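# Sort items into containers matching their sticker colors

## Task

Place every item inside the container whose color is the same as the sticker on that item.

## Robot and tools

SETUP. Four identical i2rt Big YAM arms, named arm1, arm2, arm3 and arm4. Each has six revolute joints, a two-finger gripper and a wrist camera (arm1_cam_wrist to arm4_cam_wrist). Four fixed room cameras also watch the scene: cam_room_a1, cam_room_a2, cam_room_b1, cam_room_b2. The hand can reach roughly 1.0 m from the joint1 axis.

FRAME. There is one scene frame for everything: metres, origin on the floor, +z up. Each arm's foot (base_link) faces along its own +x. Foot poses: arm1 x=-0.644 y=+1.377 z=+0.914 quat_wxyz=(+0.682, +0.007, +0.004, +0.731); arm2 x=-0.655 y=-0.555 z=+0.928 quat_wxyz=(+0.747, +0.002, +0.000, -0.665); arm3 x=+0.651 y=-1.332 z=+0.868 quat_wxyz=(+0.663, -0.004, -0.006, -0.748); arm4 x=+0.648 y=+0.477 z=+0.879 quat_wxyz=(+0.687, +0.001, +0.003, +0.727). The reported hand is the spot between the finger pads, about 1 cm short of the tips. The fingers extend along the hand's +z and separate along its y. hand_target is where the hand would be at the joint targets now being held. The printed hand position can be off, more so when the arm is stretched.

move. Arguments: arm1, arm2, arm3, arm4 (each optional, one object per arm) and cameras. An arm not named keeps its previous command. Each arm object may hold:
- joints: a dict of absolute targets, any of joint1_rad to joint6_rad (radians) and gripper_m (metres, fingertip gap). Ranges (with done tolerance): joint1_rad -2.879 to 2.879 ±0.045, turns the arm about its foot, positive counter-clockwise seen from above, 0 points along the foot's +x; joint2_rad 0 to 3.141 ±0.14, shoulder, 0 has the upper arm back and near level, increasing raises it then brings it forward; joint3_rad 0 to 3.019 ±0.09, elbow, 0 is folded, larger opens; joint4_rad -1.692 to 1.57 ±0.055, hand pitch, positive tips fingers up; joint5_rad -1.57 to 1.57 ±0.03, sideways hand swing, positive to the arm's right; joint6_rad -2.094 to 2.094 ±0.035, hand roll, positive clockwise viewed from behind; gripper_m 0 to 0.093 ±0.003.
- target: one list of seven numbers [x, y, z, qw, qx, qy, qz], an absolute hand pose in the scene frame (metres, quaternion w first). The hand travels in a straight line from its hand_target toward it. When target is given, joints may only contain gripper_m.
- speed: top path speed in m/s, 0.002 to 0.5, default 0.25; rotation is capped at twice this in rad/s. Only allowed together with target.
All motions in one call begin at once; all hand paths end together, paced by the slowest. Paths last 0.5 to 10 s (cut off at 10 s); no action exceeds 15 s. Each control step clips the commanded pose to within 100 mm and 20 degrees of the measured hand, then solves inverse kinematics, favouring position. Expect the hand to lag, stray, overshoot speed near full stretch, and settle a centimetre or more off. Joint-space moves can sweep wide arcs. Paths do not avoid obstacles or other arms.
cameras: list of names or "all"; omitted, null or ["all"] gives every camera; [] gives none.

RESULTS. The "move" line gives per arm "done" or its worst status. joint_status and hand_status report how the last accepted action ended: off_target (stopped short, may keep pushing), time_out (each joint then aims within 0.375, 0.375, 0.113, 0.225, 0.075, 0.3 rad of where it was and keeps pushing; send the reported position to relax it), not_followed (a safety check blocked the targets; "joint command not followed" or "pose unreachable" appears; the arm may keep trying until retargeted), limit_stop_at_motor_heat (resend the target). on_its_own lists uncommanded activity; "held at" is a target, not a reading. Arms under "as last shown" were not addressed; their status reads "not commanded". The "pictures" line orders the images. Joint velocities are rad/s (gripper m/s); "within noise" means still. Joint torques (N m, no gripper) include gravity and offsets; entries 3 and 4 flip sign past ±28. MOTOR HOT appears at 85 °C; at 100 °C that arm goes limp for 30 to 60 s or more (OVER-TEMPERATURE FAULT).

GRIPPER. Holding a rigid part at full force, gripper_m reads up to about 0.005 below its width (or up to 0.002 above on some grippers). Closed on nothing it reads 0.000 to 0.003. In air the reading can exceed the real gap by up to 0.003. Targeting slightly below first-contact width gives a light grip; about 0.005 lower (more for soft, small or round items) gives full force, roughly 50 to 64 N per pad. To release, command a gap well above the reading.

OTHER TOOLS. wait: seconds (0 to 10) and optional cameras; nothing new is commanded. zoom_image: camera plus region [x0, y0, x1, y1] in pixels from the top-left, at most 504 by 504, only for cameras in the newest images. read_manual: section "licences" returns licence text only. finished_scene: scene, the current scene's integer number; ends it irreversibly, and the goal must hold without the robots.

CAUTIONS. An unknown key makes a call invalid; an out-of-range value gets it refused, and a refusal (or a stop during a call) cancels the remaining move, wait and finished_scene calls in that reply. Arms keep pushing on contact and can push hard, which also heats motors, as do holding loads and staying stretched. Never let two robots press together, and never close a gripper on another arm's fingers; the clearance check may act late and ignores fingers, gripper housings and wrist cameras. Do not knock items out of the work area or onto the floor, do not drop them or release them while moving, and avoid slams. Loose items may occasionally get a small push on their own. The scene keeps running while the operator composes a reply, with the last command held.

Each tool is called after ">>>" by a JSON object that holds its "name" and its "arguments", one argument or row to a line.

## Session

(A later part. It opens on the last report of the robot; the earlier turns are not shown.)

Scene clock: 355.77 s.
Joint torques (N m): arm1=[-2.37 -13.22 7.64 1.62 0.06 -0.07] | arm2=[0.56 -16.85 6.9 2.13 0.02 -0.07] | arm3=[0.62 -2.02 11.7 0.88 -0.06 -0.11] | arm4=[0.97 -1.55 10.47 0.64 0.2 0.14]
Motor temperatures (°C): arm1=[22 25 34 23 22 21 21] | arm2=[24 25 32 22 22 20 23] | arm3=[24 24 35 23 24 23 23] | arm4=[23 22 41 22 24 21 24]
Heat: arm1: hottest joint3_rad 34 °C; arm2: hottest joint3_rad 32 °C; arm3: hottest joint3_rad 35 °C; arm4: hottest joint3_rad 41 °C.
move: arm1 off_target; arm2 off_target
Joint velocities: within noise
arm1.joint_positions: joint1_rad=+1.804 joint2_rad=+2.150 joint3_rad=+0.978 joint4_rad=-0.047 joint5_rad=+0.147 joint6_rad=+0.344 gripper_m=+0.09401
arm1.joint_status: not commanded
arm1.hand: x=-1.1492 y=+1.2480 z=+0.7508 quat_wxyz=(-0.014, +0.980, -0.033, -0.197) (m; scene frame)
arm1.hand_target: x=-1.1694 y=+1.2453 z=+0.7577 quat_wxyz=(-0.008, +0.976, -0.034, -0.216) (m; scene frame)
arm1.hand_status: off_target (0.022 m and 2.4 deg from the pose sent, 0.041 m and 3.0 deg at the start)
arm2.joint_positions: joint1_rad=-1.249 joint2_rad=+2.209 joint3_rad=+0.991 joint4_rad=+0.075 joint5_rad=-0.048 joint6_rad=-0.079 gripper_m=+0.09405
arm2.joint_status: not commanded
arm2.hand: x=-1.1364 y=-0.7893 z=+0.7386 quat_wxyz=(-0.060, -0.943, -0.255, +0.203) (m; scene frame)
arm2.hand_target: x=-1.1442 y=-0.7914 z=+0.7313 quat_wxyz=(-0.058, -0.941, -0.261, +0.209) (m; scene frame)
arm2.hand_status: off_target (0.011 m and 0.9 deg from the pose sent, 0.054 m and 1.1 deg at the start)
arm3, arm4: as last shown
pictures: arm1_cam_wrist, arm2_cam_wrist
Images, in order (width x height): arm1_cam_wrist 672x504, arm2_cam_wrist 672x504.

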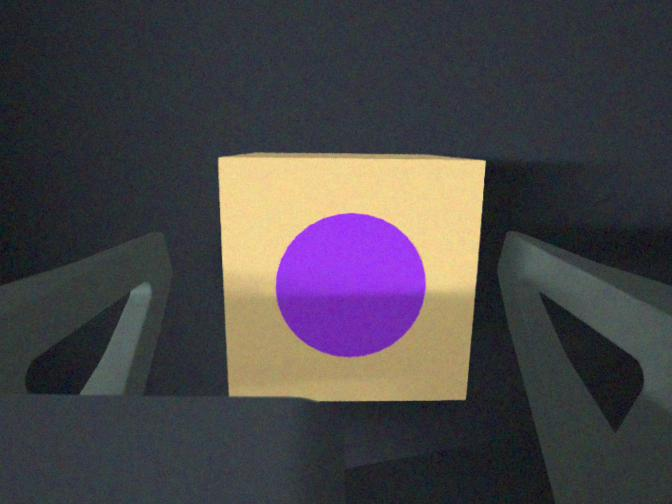

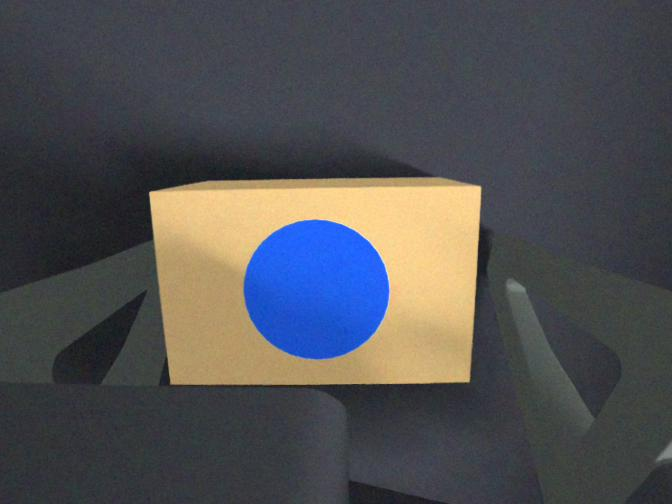

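>>> {"name": "move", "arguments": {
  "arm1": {"joints": {"gripper_m": 0.045}},
  "arm2": {"joints": {"gripper_m": 0.06}},
  "cameras": ["arm1_cam_wrist", "arm2_cam_wrist"]
}}

Scene clock: 360.07 s.
Joint torques (N m): arm1=[-2.78 -13.86 7.35 1.47 0.12 -0.07] | arm2=[0.5 -16.79 6.91 2.13 -0.04 -0.07] | arm3=[0.62 -2.2 11.69 0.9 -0.07 -0.11] | arm4=[0.85 -2.08 10.52 0.64 0.15 0.12]
Motor temperatures (°C): arm1=[22 25 34 23 22 21 21] | arm2=[24 26 31 22 22 20 23] | arm3=[24 24 35 23 24 23 23] | arm4=[23 22 41 22 24 21 24]
Heat: arm1: hottest joint3_rad 34 °C; arm2: hottest joint3_rad 31 °C; arm3: hottest joint3_rad 35 °C; arm4: hottest joint3_rad 41 °C.
move: arm1 off_target; arm2 off_target
Joint velocities: within noise
arm1.joint_positions: joint1_rad=+1.804 joint2_rad=+2.150 joint3_rad=+0.979 joint4_rad=-0.046 joint5_rad=+0.145 joint6_rad=+0.343 gripper_m=+0.05295
arm1.joint_status: gripper_m off_target (ended at +0.05298, target +0.04500)
arm1.hand: x=-1.1495 y=+1.2476 z=+0.7510 quat_wxyz=(-0.013, +0.980, -0.033, -0.197) (m; scene frame)
arm1.hand_target: x=-1.1694 y=+1.2453 z=+0.7577 quat_wxyz=(-0.008, +0.976, -0.034, -0.216) (m; scene frame)
arm1.hand_status: not commanded
arm2.joint_positions: joint1_rad=-1.249 joint2_rad=+2.209 joint3_rad=+0.991 joint4_rad=+0.075 joint5_rad=-0.046 joint6_rad=-0.080 gripper_m=+0.06881
arm2.joint_status: gripper_m off_target (ended at +0.06883, target +0.06000)
arm2.hand: x=-1.1365 y=-0.7891 z=+0.7386 quat_wxyz=(-0.059, -0.943, -0.256, +0.203) (m; scene frame)
arm2.hand_target: x=-1.1442 y=-0.7914 z=+0.7313 quat_wxyz=(-0.058, -0.941, -0.261, +0.209) (m; scene frame)
arm2.hand_status: not commanded
arm3, arm4: as last shown
pictures: arm1_cam_wrist, arm2_cam_wrist
Images, in order (width x height): arm1_cam_wrist 672x504, arm2_cam_wrist 672x504.

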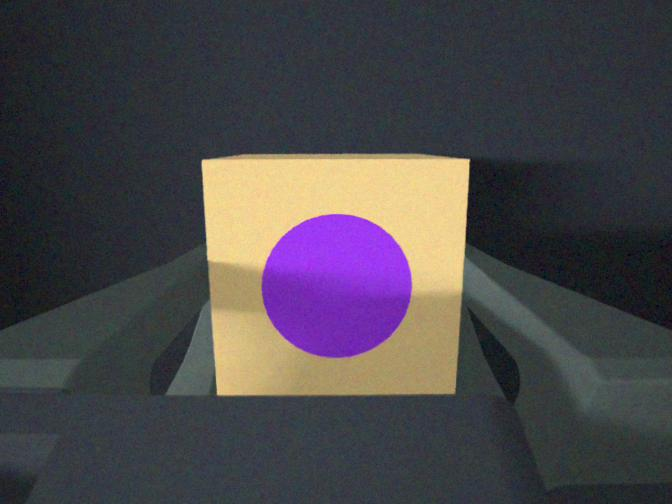

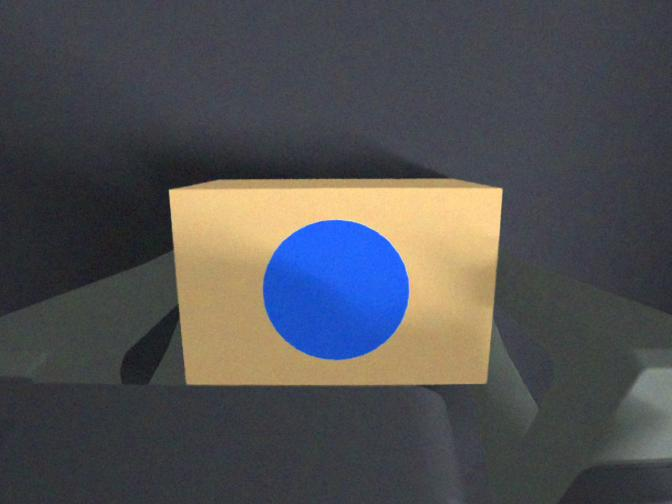

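>>> {"name": "move", "arguments": {
  "arm1": {"target": [-1.1694, 1.2453, 0.957, -0.008, 0.976, -0.034, -0.216]},
  "arm2": {"target": [-1.1442, -0.7914, 0.94, -0.058, -0.941, -0.261, 0.209]},
  "cameras": ["arm1_cam_wrist", "arm2_cam_wrist"]
}}

>>> {"name": "move", "arguments": {
  "arm1": {"joints": {"joint1_rad": -2.248, "joint2_rad": 0.862, "joint3_rad": 0.646, "joint4_rad": -0.936, "joint5_rad": 0, "joint6_rad": 0}},
  "arm2": {"joints": {"joint1_rad": 2.11, "joint2_rad": 0.89, "joint3_rad": 0.576, "joint4_rad": -0.838, "joint5_rad": 0, "joint6_rad": 0}}
}}

Scene clock: 405.40 s.
Joint torques (N m): arm1=[-2.96 -12.86 12.74 0.57 0.13 -0.05] | arm2=[0.62 -16.67 11.4 1.09 -0.07 -0.06] | arm3=[0.79 -2.2 11.64 0.88 -0.07 -0.12] | arm4=[1.03 -2.02 10.67 0.62 0.18 0.16]
Motor temperatures (°C): arm1=[21 26 32 23 22 21 22] | arm2=[24 27 30 22 22 20 24] | arm3=[24 24 35 23 24 23 23] | arm4=[23 22 41 22 24 21 24]
Heat: arm1: hottest joint3_rad 32 °C; arm2: hottest joint3_rad 30 °C; arm3: hottest joint3_rad 35 °C; arm4: hottest joint3_rad 41 °C.
move: arm1 off_target; arm2 off_target
Joint velocities: within noise
arm1.joint_positions: joint1_rad=+1.804 joint2_rad=+1.732 joint3_rad=+1.013 joint4_rad=-0.505 joint5_rad=+0.145 joint6_rad=+0.340 gripper_m=+0.05295
arm1.joint_status: not commanded
arm1.hand: x=-1.1476 y=+1.2468 z=+0.9340 quat_wxyz=(-0.014, +0.980, -0.031, -0.194) (m; scene frame)
arm1.hand_target: x=-1.1684 y=+1.2457 z=+0.9575 quat_wxyz=(-0.008, +0.976, -0.034, -0.216) (m; scene frame)
arm1.hand_status: off_target (0.032 m and 2.7 deg from the pose sent, 0.207 m and 2.3 deg at the start)
arm2.joint_positions: joint1_rad=-1.249 joint2_rad=+1.744 joint3_rad=+0.983 joint4_rad=-0.388 joint5_rad=-0.046 joint6_rad=-0.080 gripper_m=+0.06881
arm2.joint_status: not commanded
arm2.hand: x=-1.1326 y=-0.7877 z=+0.9307 quat_wxyz=(-0.058, -0.944, -0.256, +0.201) (m; scene frame)
arm2.hand_target: x=-1.1439 y=-0.7913 z=+0.9402 quat_wxyz=(-0.058, -0.941, -0.261, +0.209) (m; scene frame)
arm2.hand_status: off_target (0.015 m and 1.2 deg from the pose sent, 0.202 m and 0.9 deg at the start)
arm3, arm4: as last shown
pictures: arm1_cam_wrist, arm2_cam_wrist
Images, in order (width x height): arm1_cam_wrist 672x504, arm2_cam_wrist 672x504.

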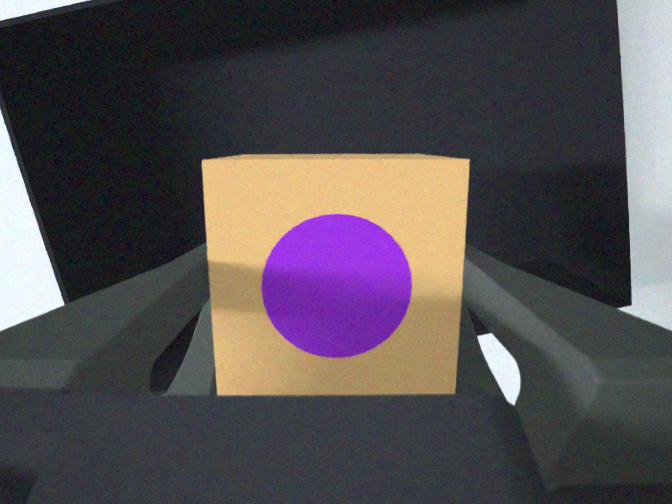

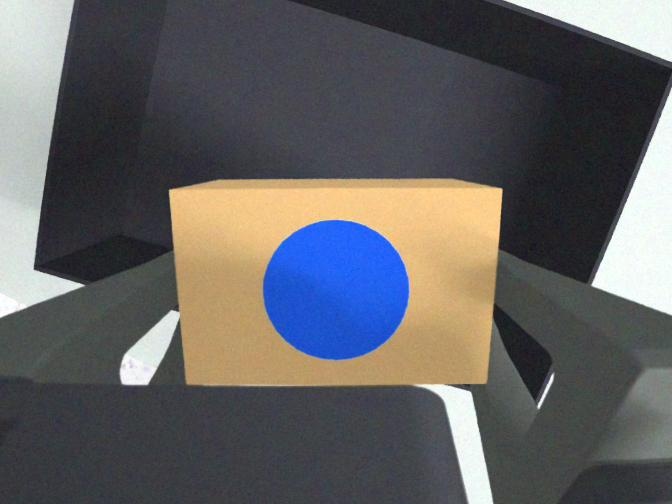

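Scene clock: 408.07 s.
Joint torques (N m): arm1=[-2.43 -1.79 11.08 0.73 -0.05 -0.04] | arm2=[0.97 -5.6 10.22 1.1 0.11 0.19] | arm3=[0.67 -2.14 11.69 0.87 -0.06 -0.11] | arm4=[1.14 -1.9 10.51 0.64 0.21 0.14]
Motor temperatures (°C): arm1=[21 26 33 23 22 21 22] | arm2=[24 27 30 22 22 20 24] | arm3=[24 24 35 23 24 23 23] | arm4=[23 22 41 22 24 21 24]
Heat: arm1: hottest joint3_rad 33 °C; arm2: hottest joint3_rad 30 °C; arm3: hottest joint3_rad 35 °C; arm4: hottest joint3_rad 41 °C.
move: arm1 done; arm2 done
Joint velocities: within noise
arm1.joint_positions: joint1_rad=-2.243 joint2_rad=+0.870 joint3_rad=+0.644 joint4_rad=-0.927 joint5_rad=+0.002 joint6_rad=+0.006 gripper_m=+0.05300
arm1.joint_status: all done
arm1.hand: x=-0.3934 y=+1.2051 z=+1.0633 quat_wxyz=(-0.191, -0.293, -0.935, +0.063) (m; scene frame)
arm1.hand_target: x=-0.3955 y=+1.2050 z=+1.0654 quat_wxyz=(-0.190, -0.293, -0.935, +0.063) (m; scene frame)
arm1.hand_status: not commanded
arm2.joint_positions: joint1_rad=+2.107 joint2_rad=+0.897 joint3_rad=+0.590 joint4_rad=-0.825 joint5_rad=-0.003 joint6_rad=-0.012 gripper_m=+0.06882
arm2.joint_status: all done
arm2.hand: x=-0.4114 y=-0.3688 z=+1.0602 quat_wxyz=(-0.208, +0.319, -0.922, -0.071) (m; scene frame)
arm2.hand_target: x=-0.4177 y=-0.3734 z=+1.0540 quat_wxyz=(-0.198, +0.315, -0.926, -0.068) (m; scene frame)
arm2.hand_status: not commanded
arm3, arm4: as last shown
pictures: arm1_cam_wrist, arm2_cam_wrist, arm3_cam_wrist, arm4_cam_wrist, cam_room_a1, cam_room_a2, cam_room_b1, cam_room_b2
Images, in order (width x height): arm1_cam_wrist 672x504, arm2_cam_wrist 672x504, arm3_cam_wrist 672x504, arm4_cam_wrist 672x504, cam_room_a1 672x504, cam_room_a2 672x504, cam_room_b1 672x504, cam_room_b2 672x504.

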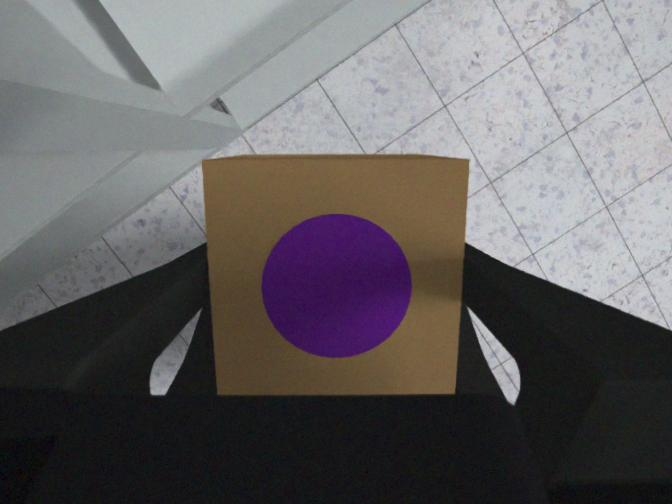

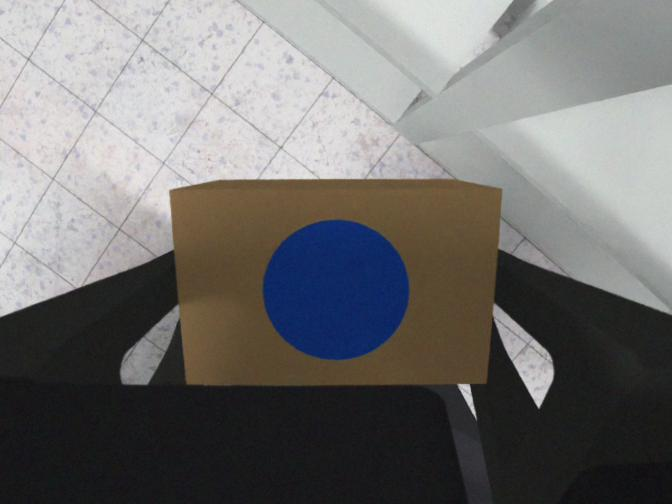

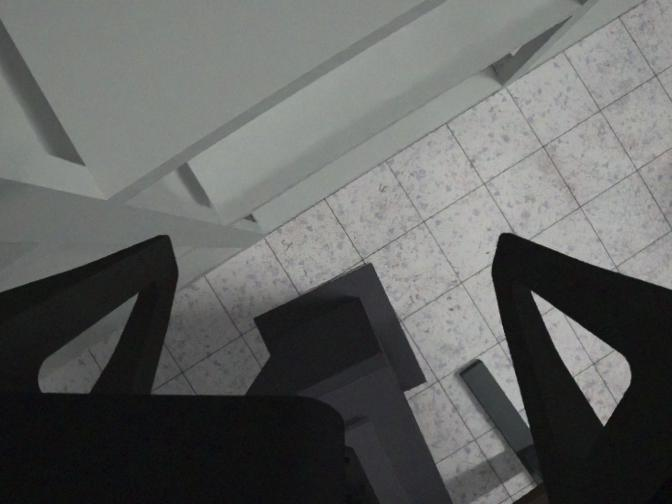

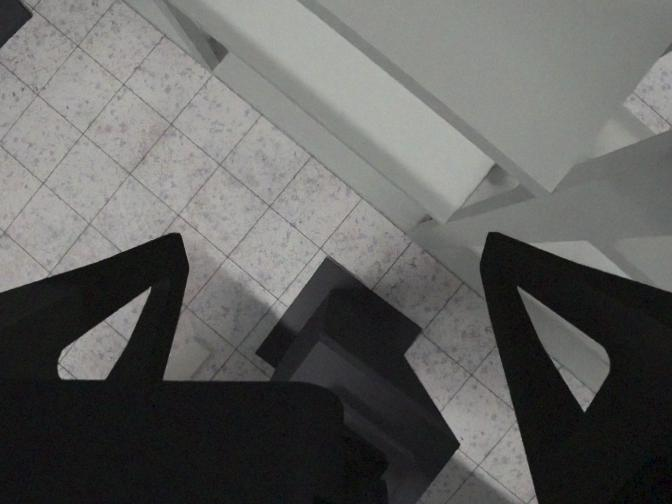

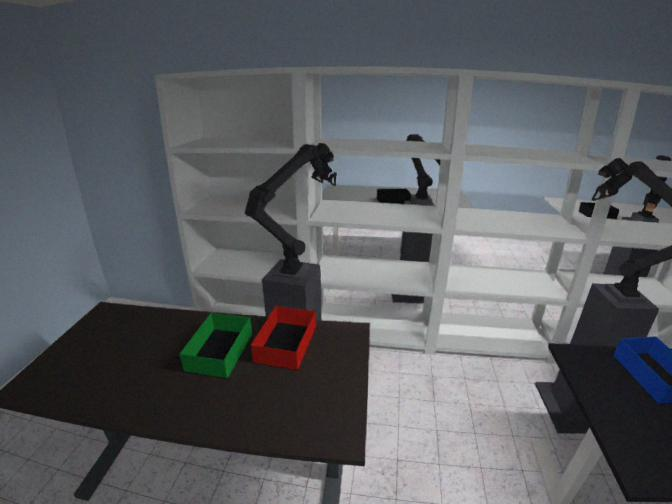

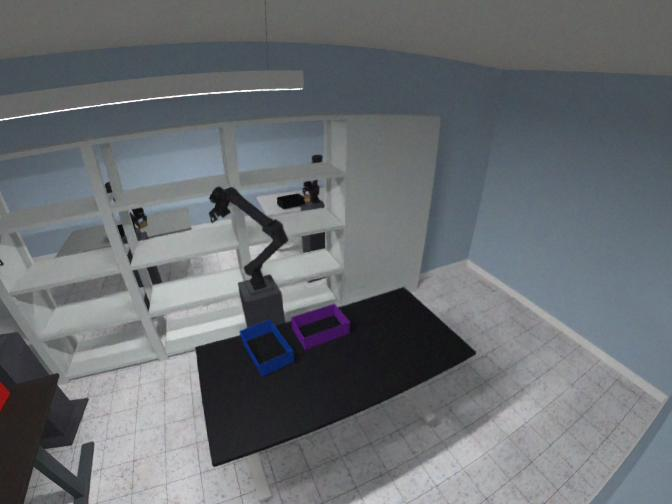

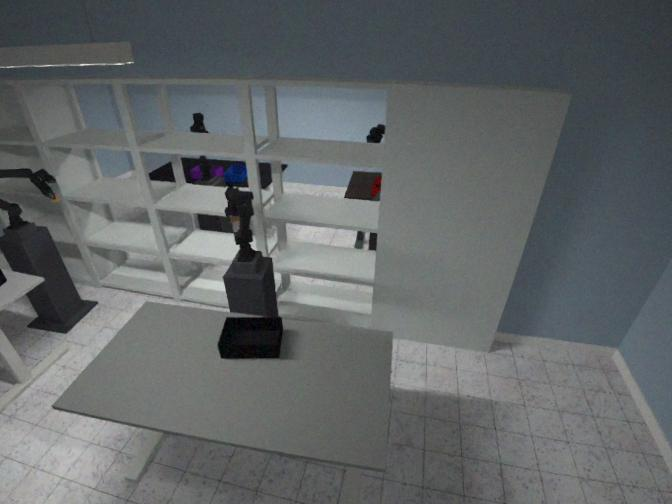

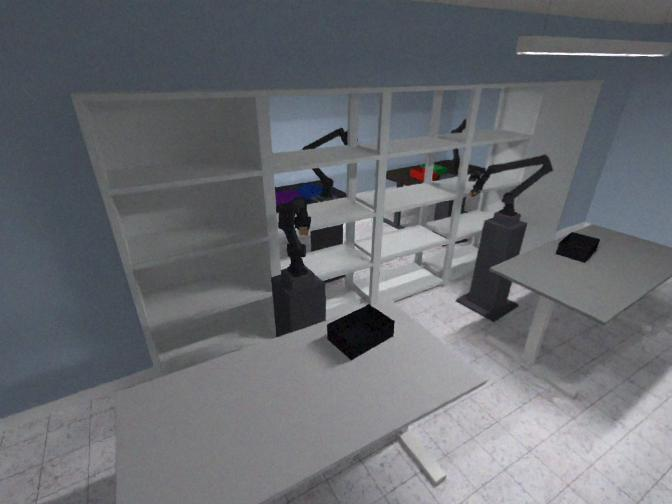

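>>> {"name": "move", "arguments": {
  "arm1": {"target": [-0.151, 1.035, 1.075, 0.1984, 0.2925, 0.9333, -0.0622], "speed": 0.2},
  "arm2": {"target": [-0.180, -0.189, 1.062, 0.1968, -0.3152, 0.9259, 0.0670], "speed": 0.2}
}}

Scene clock: 414.00 s.
Joint torques (N m): arm1=[-2.14 -12.81 16.1 0.65 -0.08 -0.02] | arm2=[1.03 -16.09 15.57 1.05 0.14 0.2] | arm3=[0.73 -2.08 11.7 0.91 -0.05 -0.12] | arm4=[1.03 -2.02 10.5 0.58 0.19 0.13]
Motor temperatures (°C): arm1=[21 26 33 23 22 21 22] | arm2=[24 26 31 22 22 20 24] | arm3=[24 24 35 23 24 23 23] | arm4=[23 22 41 22 24 21 24]
Heat: arm1: hottest joint3_rad 33 °C; arm2: hottest joint3_rad 31 °C; arm3: hottest joint3_rad 35 °C; arm4: hottest joint3_rad 41 °C.
move: arm1 off_target; arm2 off_target
Joint velocities: within noise
arm1.joint_positions: joint1_rad=-2.243 joint2_rad=+1.665 joint3_rad=+1.322 joint4_rad=-0.841 joint5_rad=-0.005 joint6_rad=+0.006 gripper_m=+0.05300
arm1.joint_status: not commanded
arm1.hand: x=-0.1657 y=+1.0497 z=+1.0503 quat_wxyz=(-0.177, -0.294, -0.938, +0.055) (m; scene frame)
arm1.hand_target: x=-0.1523 y=+1.0358 z=+1.0754 quat_wxyz=(-0.199, -0.293, -0.933, +0.063) (m; scene frame)
arm1.hand_status: off_target (0.032 m and 2.7 deg from the pose sent, 0.296 m and 0.9 deg at the start)
arm2.joint_positions: joint1_rad=+2.107 joint2_rad=+1.695 joint3_rad=+1.290 joint4_rad=-0.772 joint5_rad=-0.001 joint6_rad=-0.012 gripper_m=+0.06882
arm2.joint_status: not commanded
arm2.hand: x=-0.1933 y=-0.2022 z=+1.0507 quat_wxyz=(-0.187, +0.320, -0.926, -0.064) (m; scene frame)
arm2.hand_target: x=-0.1807 y=-0.1896 z=+1.0622 quat_wxyz=(-0.197, +0.315, -0.926, -0.067) (m; scene frame)
arm2.hand_status: off_target (0.022 m and 1.3 deg from the pose sent, 0.293 m and 1.5 deg at the start)
arm3.joint_positions: joint1_rad=-1.981 joint2_rad=+0.817 joint3_rad=+1.302 joint4_rad=-1.408 joint5_rad=+0.002 joint6_rad=+0.006 gripper_m=+0.09402
arm3.joint_status: not commanded
arm3.hand: x=+0.3935 y=-1.1739 z=+1.3002 quat_wxyz=(+0.077, -0.915, +0.254, +0.305) (m; scene frame)
arm3.hand_target: x=+0.3934 y=-1.1709 z=+1.3147 quat_wxyz=(+0.082, -0.911, +0.254, +0.315) (m; scene frame)
arm3.hand_status: not commanded
arm4.joint_positions: joint1_rad=+2.187 joint2_rad=+0.818 joint3_rad=+1.308 joint4_rad=-1.403 joint5_rad=-0.003 joint6_rad=-0.011 gripper_m=+0.09407
arm4.joint_status: not commanded
arm4.hand: x=+0.4154 y=+0.2921 z=+1.3197 quat_wxyz=(+0.107, +0.891, +0.317, -0.308) (m; scene frame)
arm4.hand_target: x=+0.4157 y=+0.2917 z=+1.3308 quat_wxyz=(+0.110, +0.890, +0.313, -0.313) (m; scene frame)
arm4.hand_status: not commanded
pictures: arm1_cam_wrist, arm2_cam_wrist, arm3_cam_wrist, arm4_cam_wrist, cam_room_a1, cam_room_a2, cam_room_b1, cam_room_b2
Images, in order (width x height): arm1_cam_wrist 672x504, arm2_cam_wrist 672x504, arm3_cam_wrist 672x504, arm4_cam_wrist 672x504, cam_room_a1 672x504, cam_room_a2 672x504, cam_room_b1 672x504, cam_room_b2 672x504.

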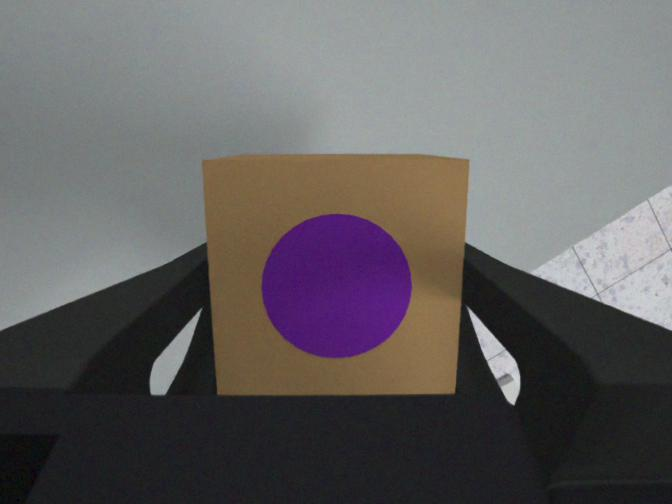

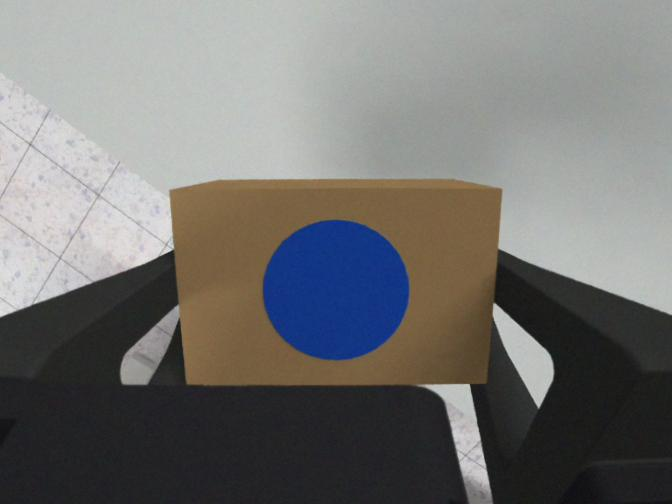

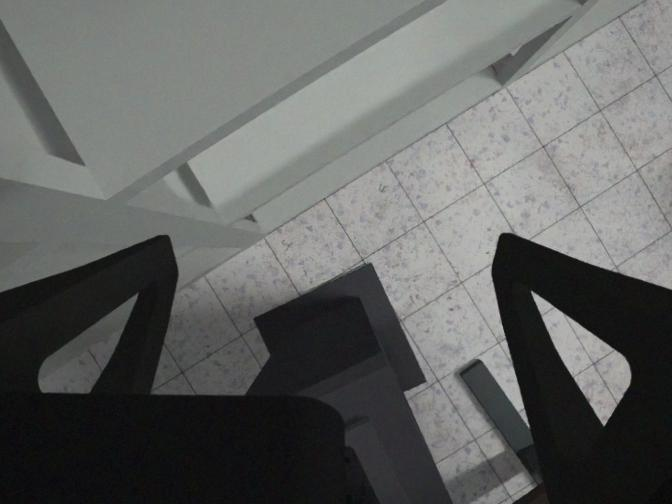

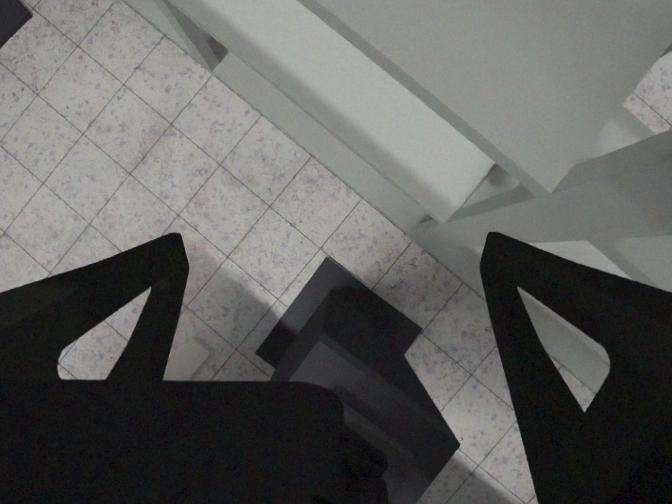

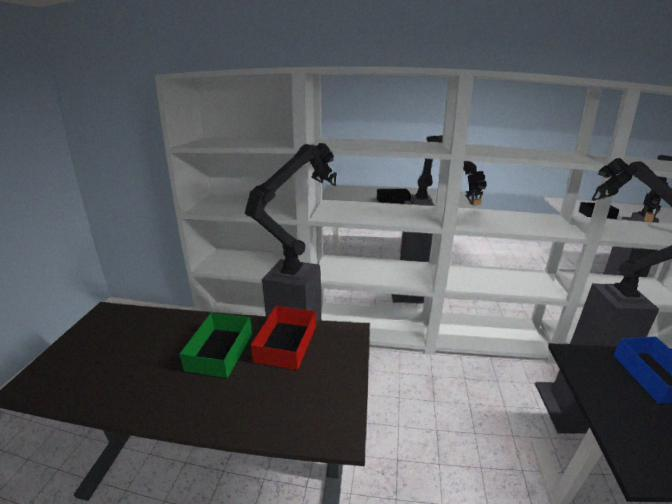

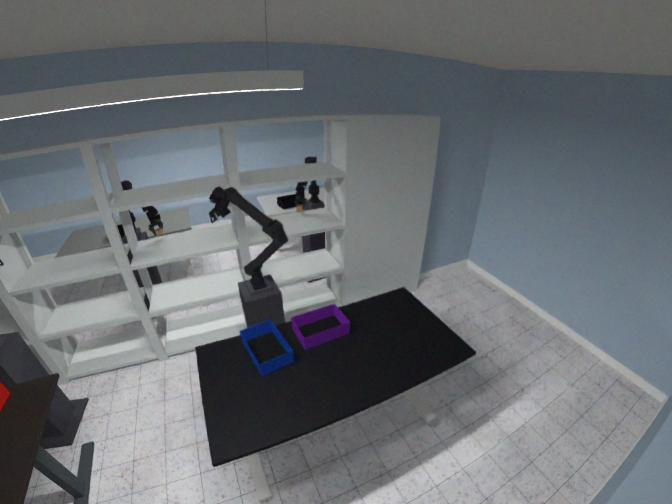

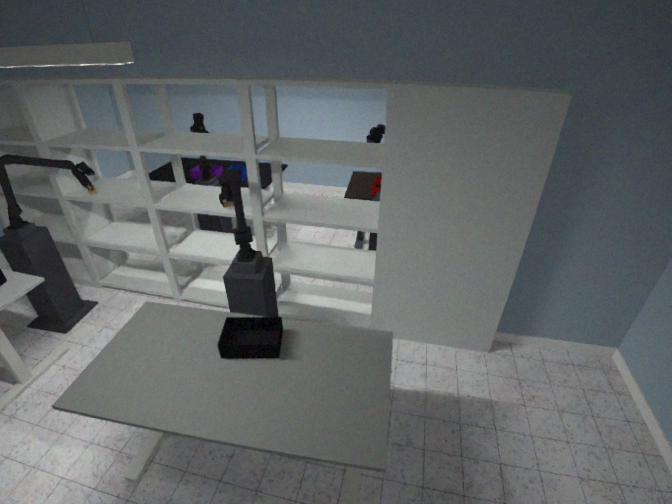

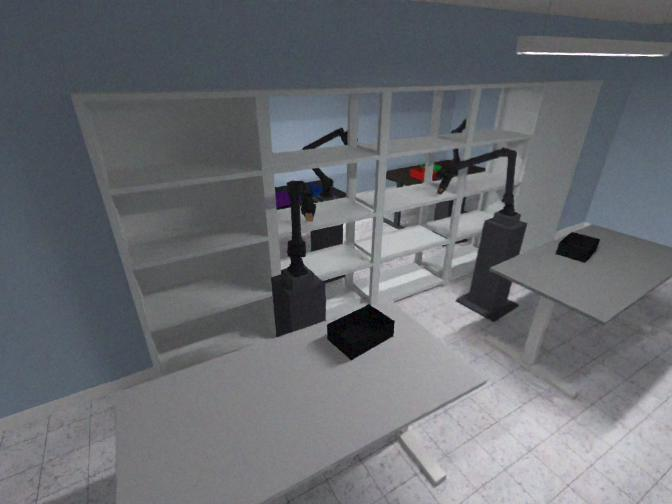

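>>> {"name": "zoom_image", "arguments": {
  "camera": "cam_room_a1",
  "region": [400, 100, 672, 260]
}}

>>> {"name": "zoom_image", "arguments": {
  "camera": "cam_room_a2",
  "region": [90, 130, 350, 270]
}}

>>> {"name": "zoom_image", "arguments": {
  "camera": "cam_room_b1",
  "region": [0, 120, 280, 280]
}}

Scaled by 1.853.

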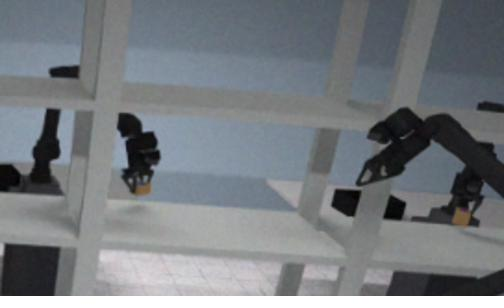

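Scaled by 1.938.

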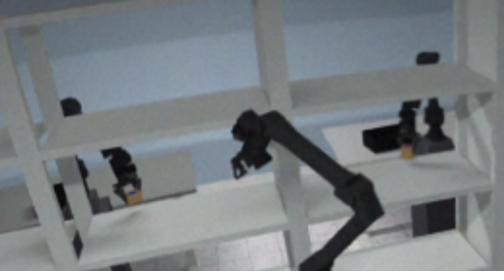

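Scaled by 1.800.

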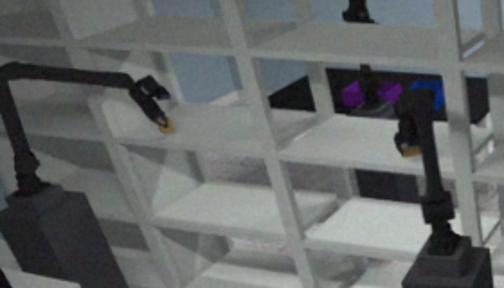

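>>> {"name": "move", "arguments": {
  "arm1": {"target": [0.0164, 0.918, 1.088, 0.1984, 0.2925, 0.9333, -0.0622], "speed": 0.2},
  "arm2": {"target": [0.0105, -0.0425, 1.067, 0.1968, -0.3152, 0.9259, 0.0670], "speed": 0.2}
}}

Scene clock: 424.97 s.
Joint torques (N m): arm1=[-2.73 -21.07 17.59 0.7 -0.03 -0.05] | arm2=[1.08 -25.58 17.18 1.1 0.14 0.19] | arm3=[0.67 -2.2 11.69 0.9 -0.06 -0.1] | arm4=[1.14 -1.96 10.62 0.69 0.16 0.14]
Motor temperatures (°C): arm1=[21 26 36 23 22 21 22] | arm2=[24 27 33 22 22 20 24] | arm3=[24 24 35 23 24 23 23] | arm4=[23 22 41 22 24 21 24]
Heat: arm1: hottest joint3_rad 36 °C; arm2: hottest joint3_rad 33 °C; arm3: hottest joint3_rad 35 °C; arm4: hottest joint3_rad 41 °C.
move: arm1 off_target; arm2 off_target
Joint velocities: within noise
arm1.joint_positions: joint1_rad=-2.243 joint2_rad=+2.254 joint3_rad=+2.267 joint4_rad=-1.202 joint5_rad=-0.005 joint6_rad=+0.006 gripper_m=+0.05300
arm1.joint_status: not commanded
arm1.hand: x=+0.0072 y=+0.9306 z=+1.0609 quat_wxyz=(-0.175, -0.294, -0.938, +0.054) (m; scene frame)
arm1.hand_target: x=+0.0148 y=+0.9189 z=+1.0880 quat_wxyz=(-0.199, -0.292, -0.933, +0.063) (m; scene frame)
arm1.hand_status: off_target (0.031 m and 2.9 deg from the pose sent, 0.228 m and 2.7 deg at the start)
arm2.joint_positions: joint1_rad=+2.107 joint2_rad=+2.430 joint3_rad=+2.531 joint4_rad=-1.266 joint5_rad=-0.001 joint6_rad=-0.012 gripper_m=+0.06882
arm2.joint_status: not commanded
arm2.hand: x=+0.0039 y=-0.0512 z=+1.0704 quat_wxyz=(-0.193, +0.320, -0.925, -0.066) (m; scene frame)
arm2.hand_target: x=+0.0097 y=-0.0432 z=+1.0668 quat_wxyz=(-0.198, +0.315, -0.926, -0.068) (m; scene frame)
arm2.hand_status: off_target (0.011 m and 0.7 deg from the pose sent, 0.259 m and 1.3 deg at the start)
arm3, arm4: as last shown
pictures: arm1_cam_wrist, arm2_cam_wrist, arm3_cam_wrist, arm4_cam_wrist, cam_room_a1, cam_room_a2, cam_room_b1, cam_room_b2
Images, in order (width x height): arm1_cam_wrist 672x504, arm2_cam_wrist 672x504, arm3_cam_wrist 672x504, arm4_cam_wrist 672x504, cam_room_a1 672x504, cam_room_a2 672x504, cam_room_b1 672x504, cam_room_b2 672x504.

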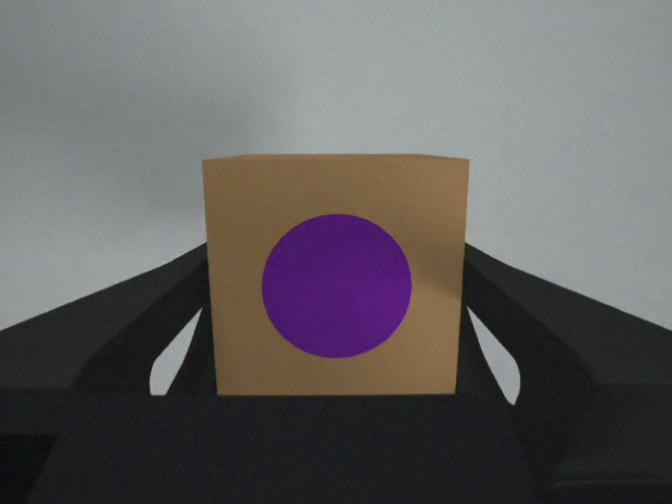

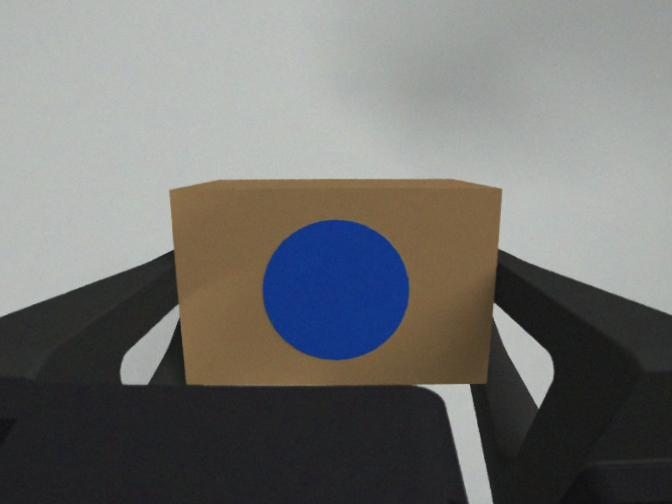

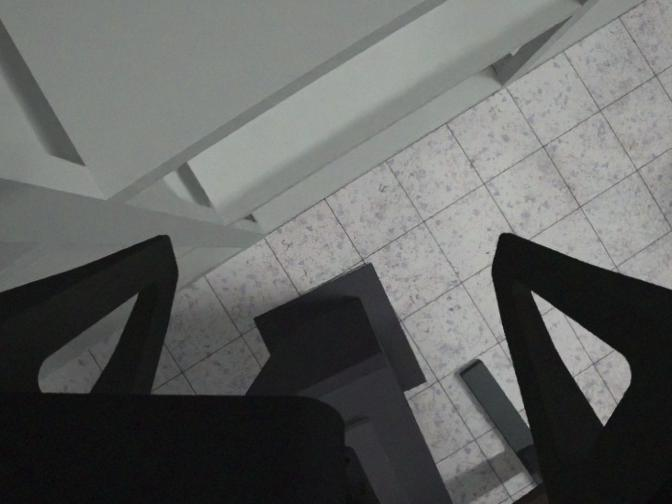

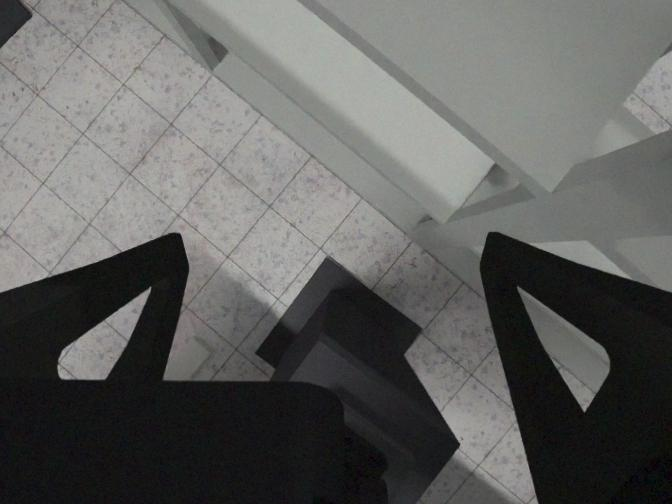

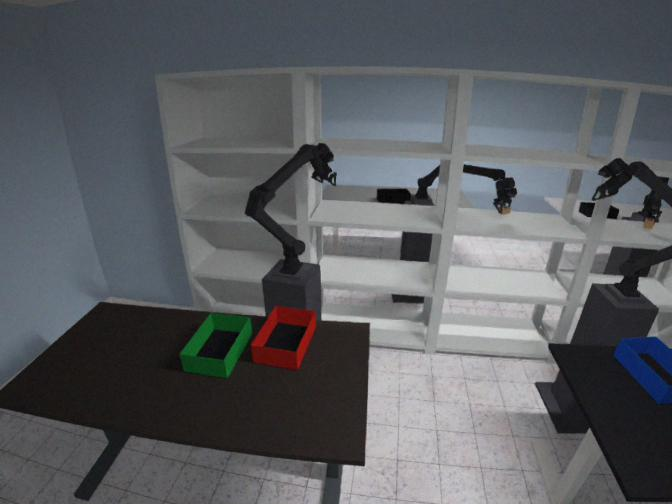

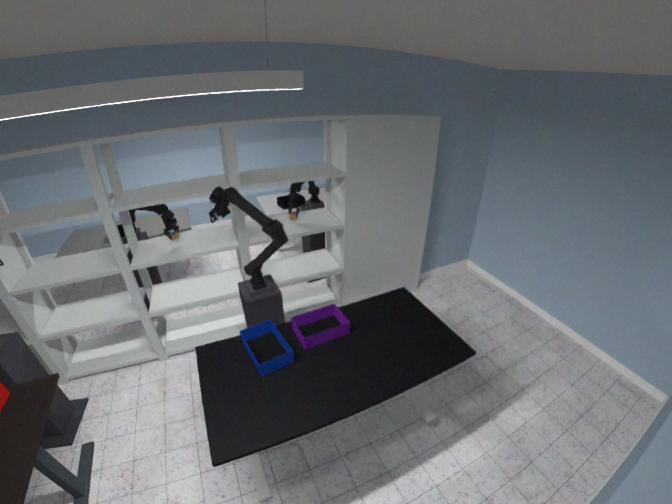

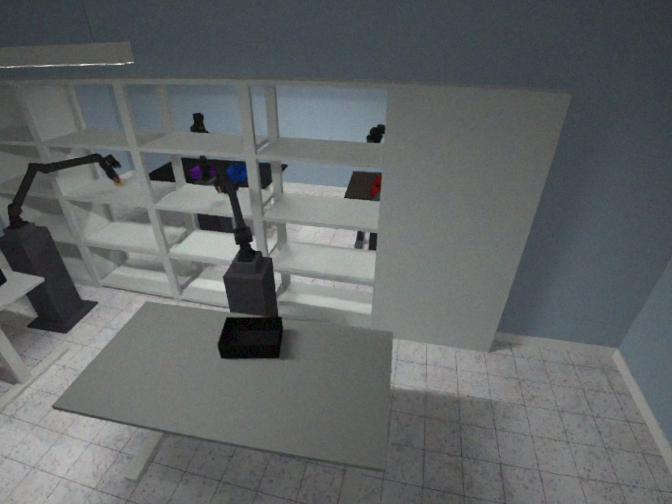

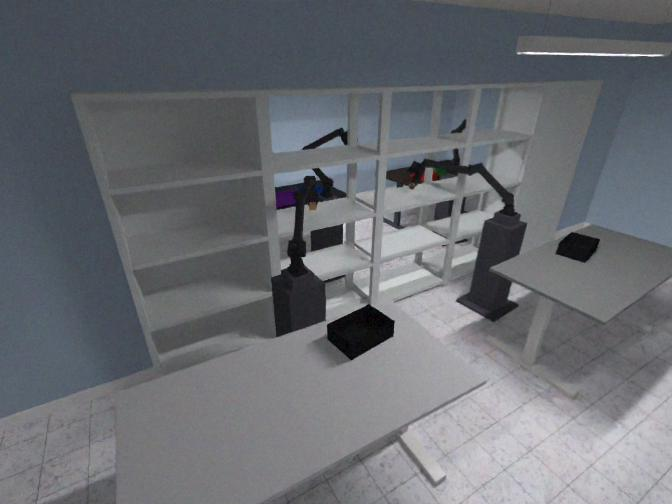

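>>> {"name": "move", "arguments": {
  "arm1": {"target": [0.0164, 0.918, 1.06, 0.1984, 0.2925, 0.9333, -0.0622], "speed": 0.06},
  "arm2": {"target": [0.0105, -0.0425, 1.025, 0.1968, -0.3152, 0.9259, 0.0670], "speed": 0.06},
  "cameras": ["cam_room_a1", "cam_room_a2"]
}}

>>> {"name": "zoom_image", "arguments": {
  "camera": "cam_room_a1",
  "region": [440, 140, 672, 260]
}}

>>> {"name": "zoom_image", "arguments": {
  "camera": "cam_room_a2",
  "region": [110, 150, 350, 270]
}}

Scene clock: 430.37 s.
Joint torques (N m): arm1=[-2.67 -20.48 11.7 1.94 -0.04 -0.04] | arm2=[0.97 -26.46 11.06 2.37 0.12 0.19] | arm3=[0.62 -2.26 11.67 0.87 -0.07 -0.11] | arm4=[0.85 -1.79 10.66 0.65 0.18 0.14]
Motor temperatures (°C): arm1=[21 26 35 23 22 21 22] | arm2=[24 27 35 22 22 20 24] | arm3=[24 24 35 23 24 23 23] | arm4=[23 22 41 22 24 21 24]
Heat: arm1: hottest joint3_rad 35 °C; arm2: hottest joint3_rad 35 °C; arm3: hottest joint3_rad 35 °C; arm4: hottest joint3_rad 41 °C.
move: arm1 done; arm2 off_target
Joint velocities: within noise
arm1.joint_positions: joint1_rad=-2.243 joint2_rad=+2.254 joint3_rad=+2.267 joint4_rad=-1.165 joint5_rad=-0.005 joint6_rad=+0.006 gripper_m=+0.05299
arm1.joint_status: not commanded
arm1.hand: x=+0.0141 y=+0.9259 z=+1.0643 quat_wxyz=(-0.192, -0.293, -0.935, +0.060) (m; scene frame)
arm1.hand_target: x=+0.0161 y=+0.9180 z=+1.0599 quat_wxyz=(-0.198, -0.293, -0.933, +0.062) (m; scene frame)
arm1.hand_status: done (0.009 m and 0.8 deg from the pose sent, 0.016 m and 2.9 deg at the start)
arm2.joint_positions: joint1_rad=+2.107 joint2_rad=+2.430 joint3_rad=+2.475 joint4_rad=-1.180 joint5_rad=-0.001 joint6_rad=-0.012 gripper_m=+0.06882
arm2.joint_status: not commanded
arm2.hand: x=+0.0105 y=-0.0461 z=+1.0518 quat_wxyz=(-0.207, +0.319, -0.922, -0.070) (m; scene frame)
arm2.hand_target: x=+0.0098 y=-0.0432 z=+1.0252 quat_wxyz=(-0.197, +0.315, -0.926, -0.067) (m; scene frame)
arm2.hand_status: off_target (0.027 m and 1.3 deg from the pose sent, 0.047 m and 0.7 deg at the start)
arm3, arm4: as last shown
pictures: cam_room_a1, cam_room_a2
Images, in order (width x height): cam_room_a1 672x504, cam_room_a2 672x504.

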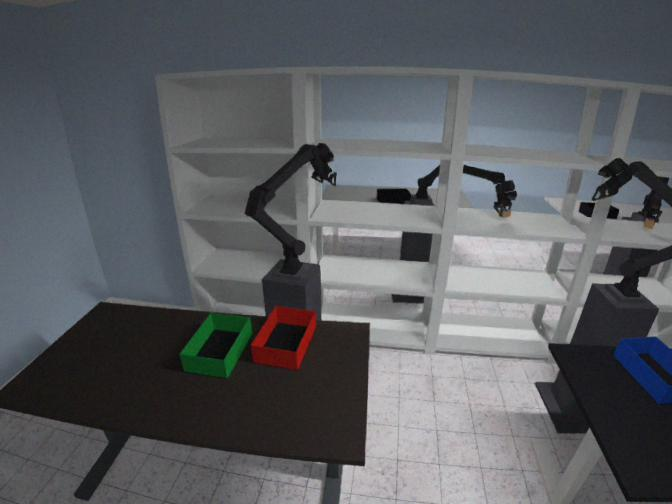

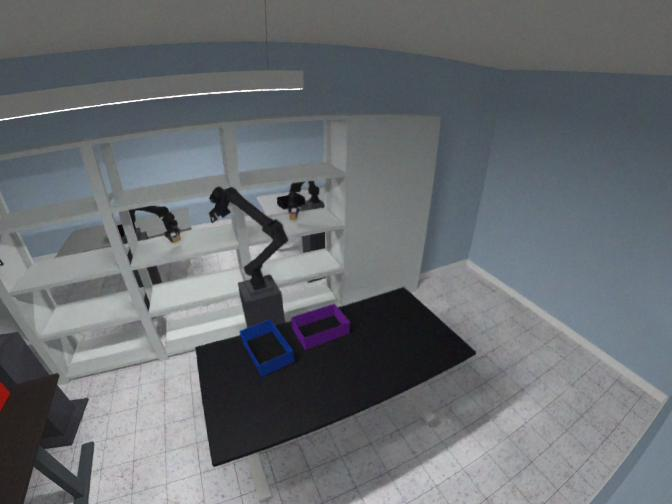

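Scaled by 2.172.

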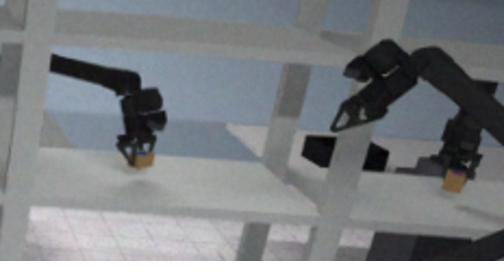

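Scaled by 2.100.

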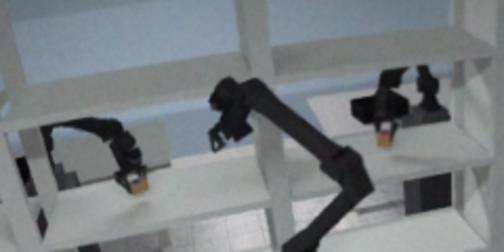

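>>> {"name": "move", "arguments": {
  "arm1": {"target": [0.0164, 0.918, 1.03, 0.1984, 0.2925, 0.9333, -0.0622], "speed": 0.06},
  "arm2": {"target": [0.0105, -0.0425, 1.0, 0.1968, -0.3152, 0.9259, 0.0670], "speed": 0.06},
  "cameras": ["cam_room_a1", "cam_room_a2"]
}}

>>> {"name": "zoom_image", "arguments": {
  "camera": "cam_room_a1",
  "region": [440, 140, 672, 260]
}}

>>> {"name": "zoom_image", "arguments": {
  "camera": "cam_room_a2",
  "region": [110, 150, 350, 270]
}}

Scene clock: 436.00 s.
Joint torques (N m): arm1=[-2.55 -21.83 11.4 1.85 -0.03 -0.07] | arm2=[1.03 -26.75 10.85 2.35 0.14 0.2] | arm3=[0.79 -2.32 11.7 0.87 -0.06 -0.11] | arm4=[1.08 -2.14 10.62 0.5 0.21 0.15]
Motor temperatures (°C): arm1=[21 26 35 23 22 21 22] | arm2=[24 28 35 22 22 20 24] | arm3=[24 24 35 23 24 23 23] | arm4=[23 22 41 22 24 21 24]
Heat: arm1: hottest joint3_rad 35 °C; arm2: hottest joint3_rad 35 °C; arm3: hottest joint3_rad 35 °C; arm4: hottest joint3_rad 41 °C.
move: arm1 done; arm2 off_target
Joint velocities: within noise
arm1.joint_positions: joint1_rad=-2.243 joint2_rad=+2.262 joint3_rad=+2.199 joint4_rad=-1.090 joint5_rad=-0.005 joint6_rad=+0.006 gripper_m=+0.05299
arm1.joint_status: not commanded
arm1.hand: x=+0.0143 y=+0.9255 z=+1.0322 quat_wxyz=(-0.191, -0.293, -0.935, +0.059) (m; scene frame)
arm1.hand_target: x=+0.0162 y=+0.9180 z=+1.0299 quat_wxyz=(-0.198, -0.293, -0.933, +0.062) (m; scene frame)
arm1.hand_status: done (0.008 m and 0.9 deg from the pose sent, 0.035 m and 0.8 deg at the start)
arm2.joint_positions: joint1_rad=+2.107 joint2_rad=+2.430 joint3_rad=+2.416 joint4_rad=-1.117 joint5_rad=-0.001 joint6_rad=-0.012 gripper_m=+0.06882
arm2.joint_status: not commanded
arm2.hand: x=+0.0115 y=-0.0453 z=+1.0297 quat_wxyz=(-0.208, +0.319, -0.922, -0.071) (m; scene frame)
arm2.hand_target: x=+0.0096 y=-0.0433 z=+1.0001 quat_wxyz=(-0.196, +0.315, -0.926, -0.067) (m; scene frame)
arm2.hand_status: off_target (0.030 m and 1.5 deg from the pose sent, 0.052 m and 1.3 deg at the start)
arm3, arm4: as last shown
pictures: cam_room_a1, cam_room_a2
Images, in order (width x height): cam_room_a1 672x504, cam_room_a2 672x504.

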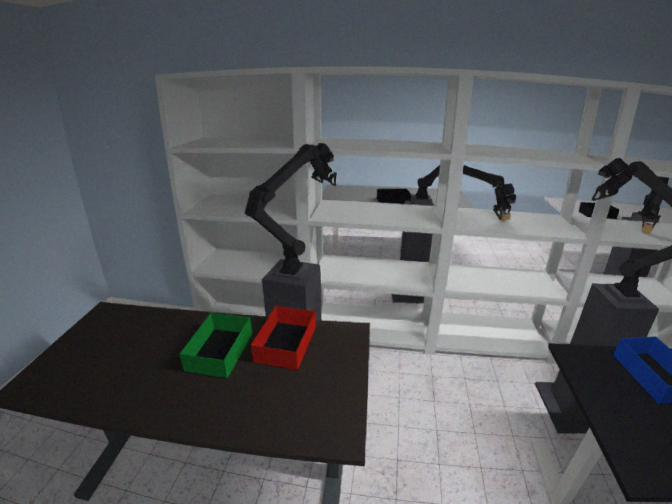

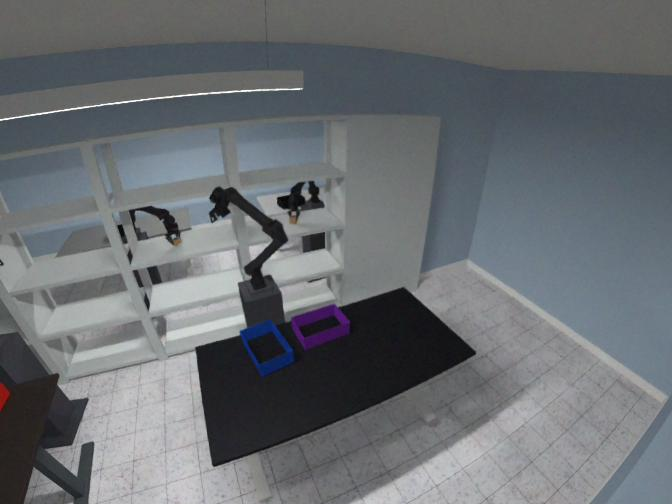

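Scaled by 2.172.

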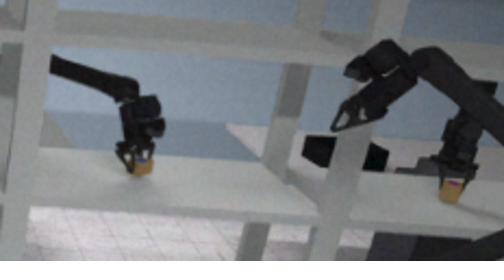

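Scaled by 2.100.

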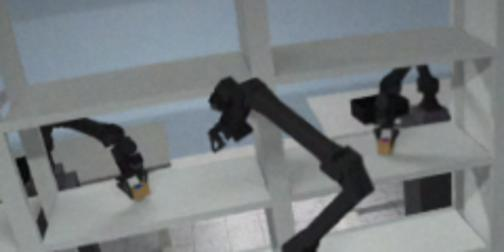

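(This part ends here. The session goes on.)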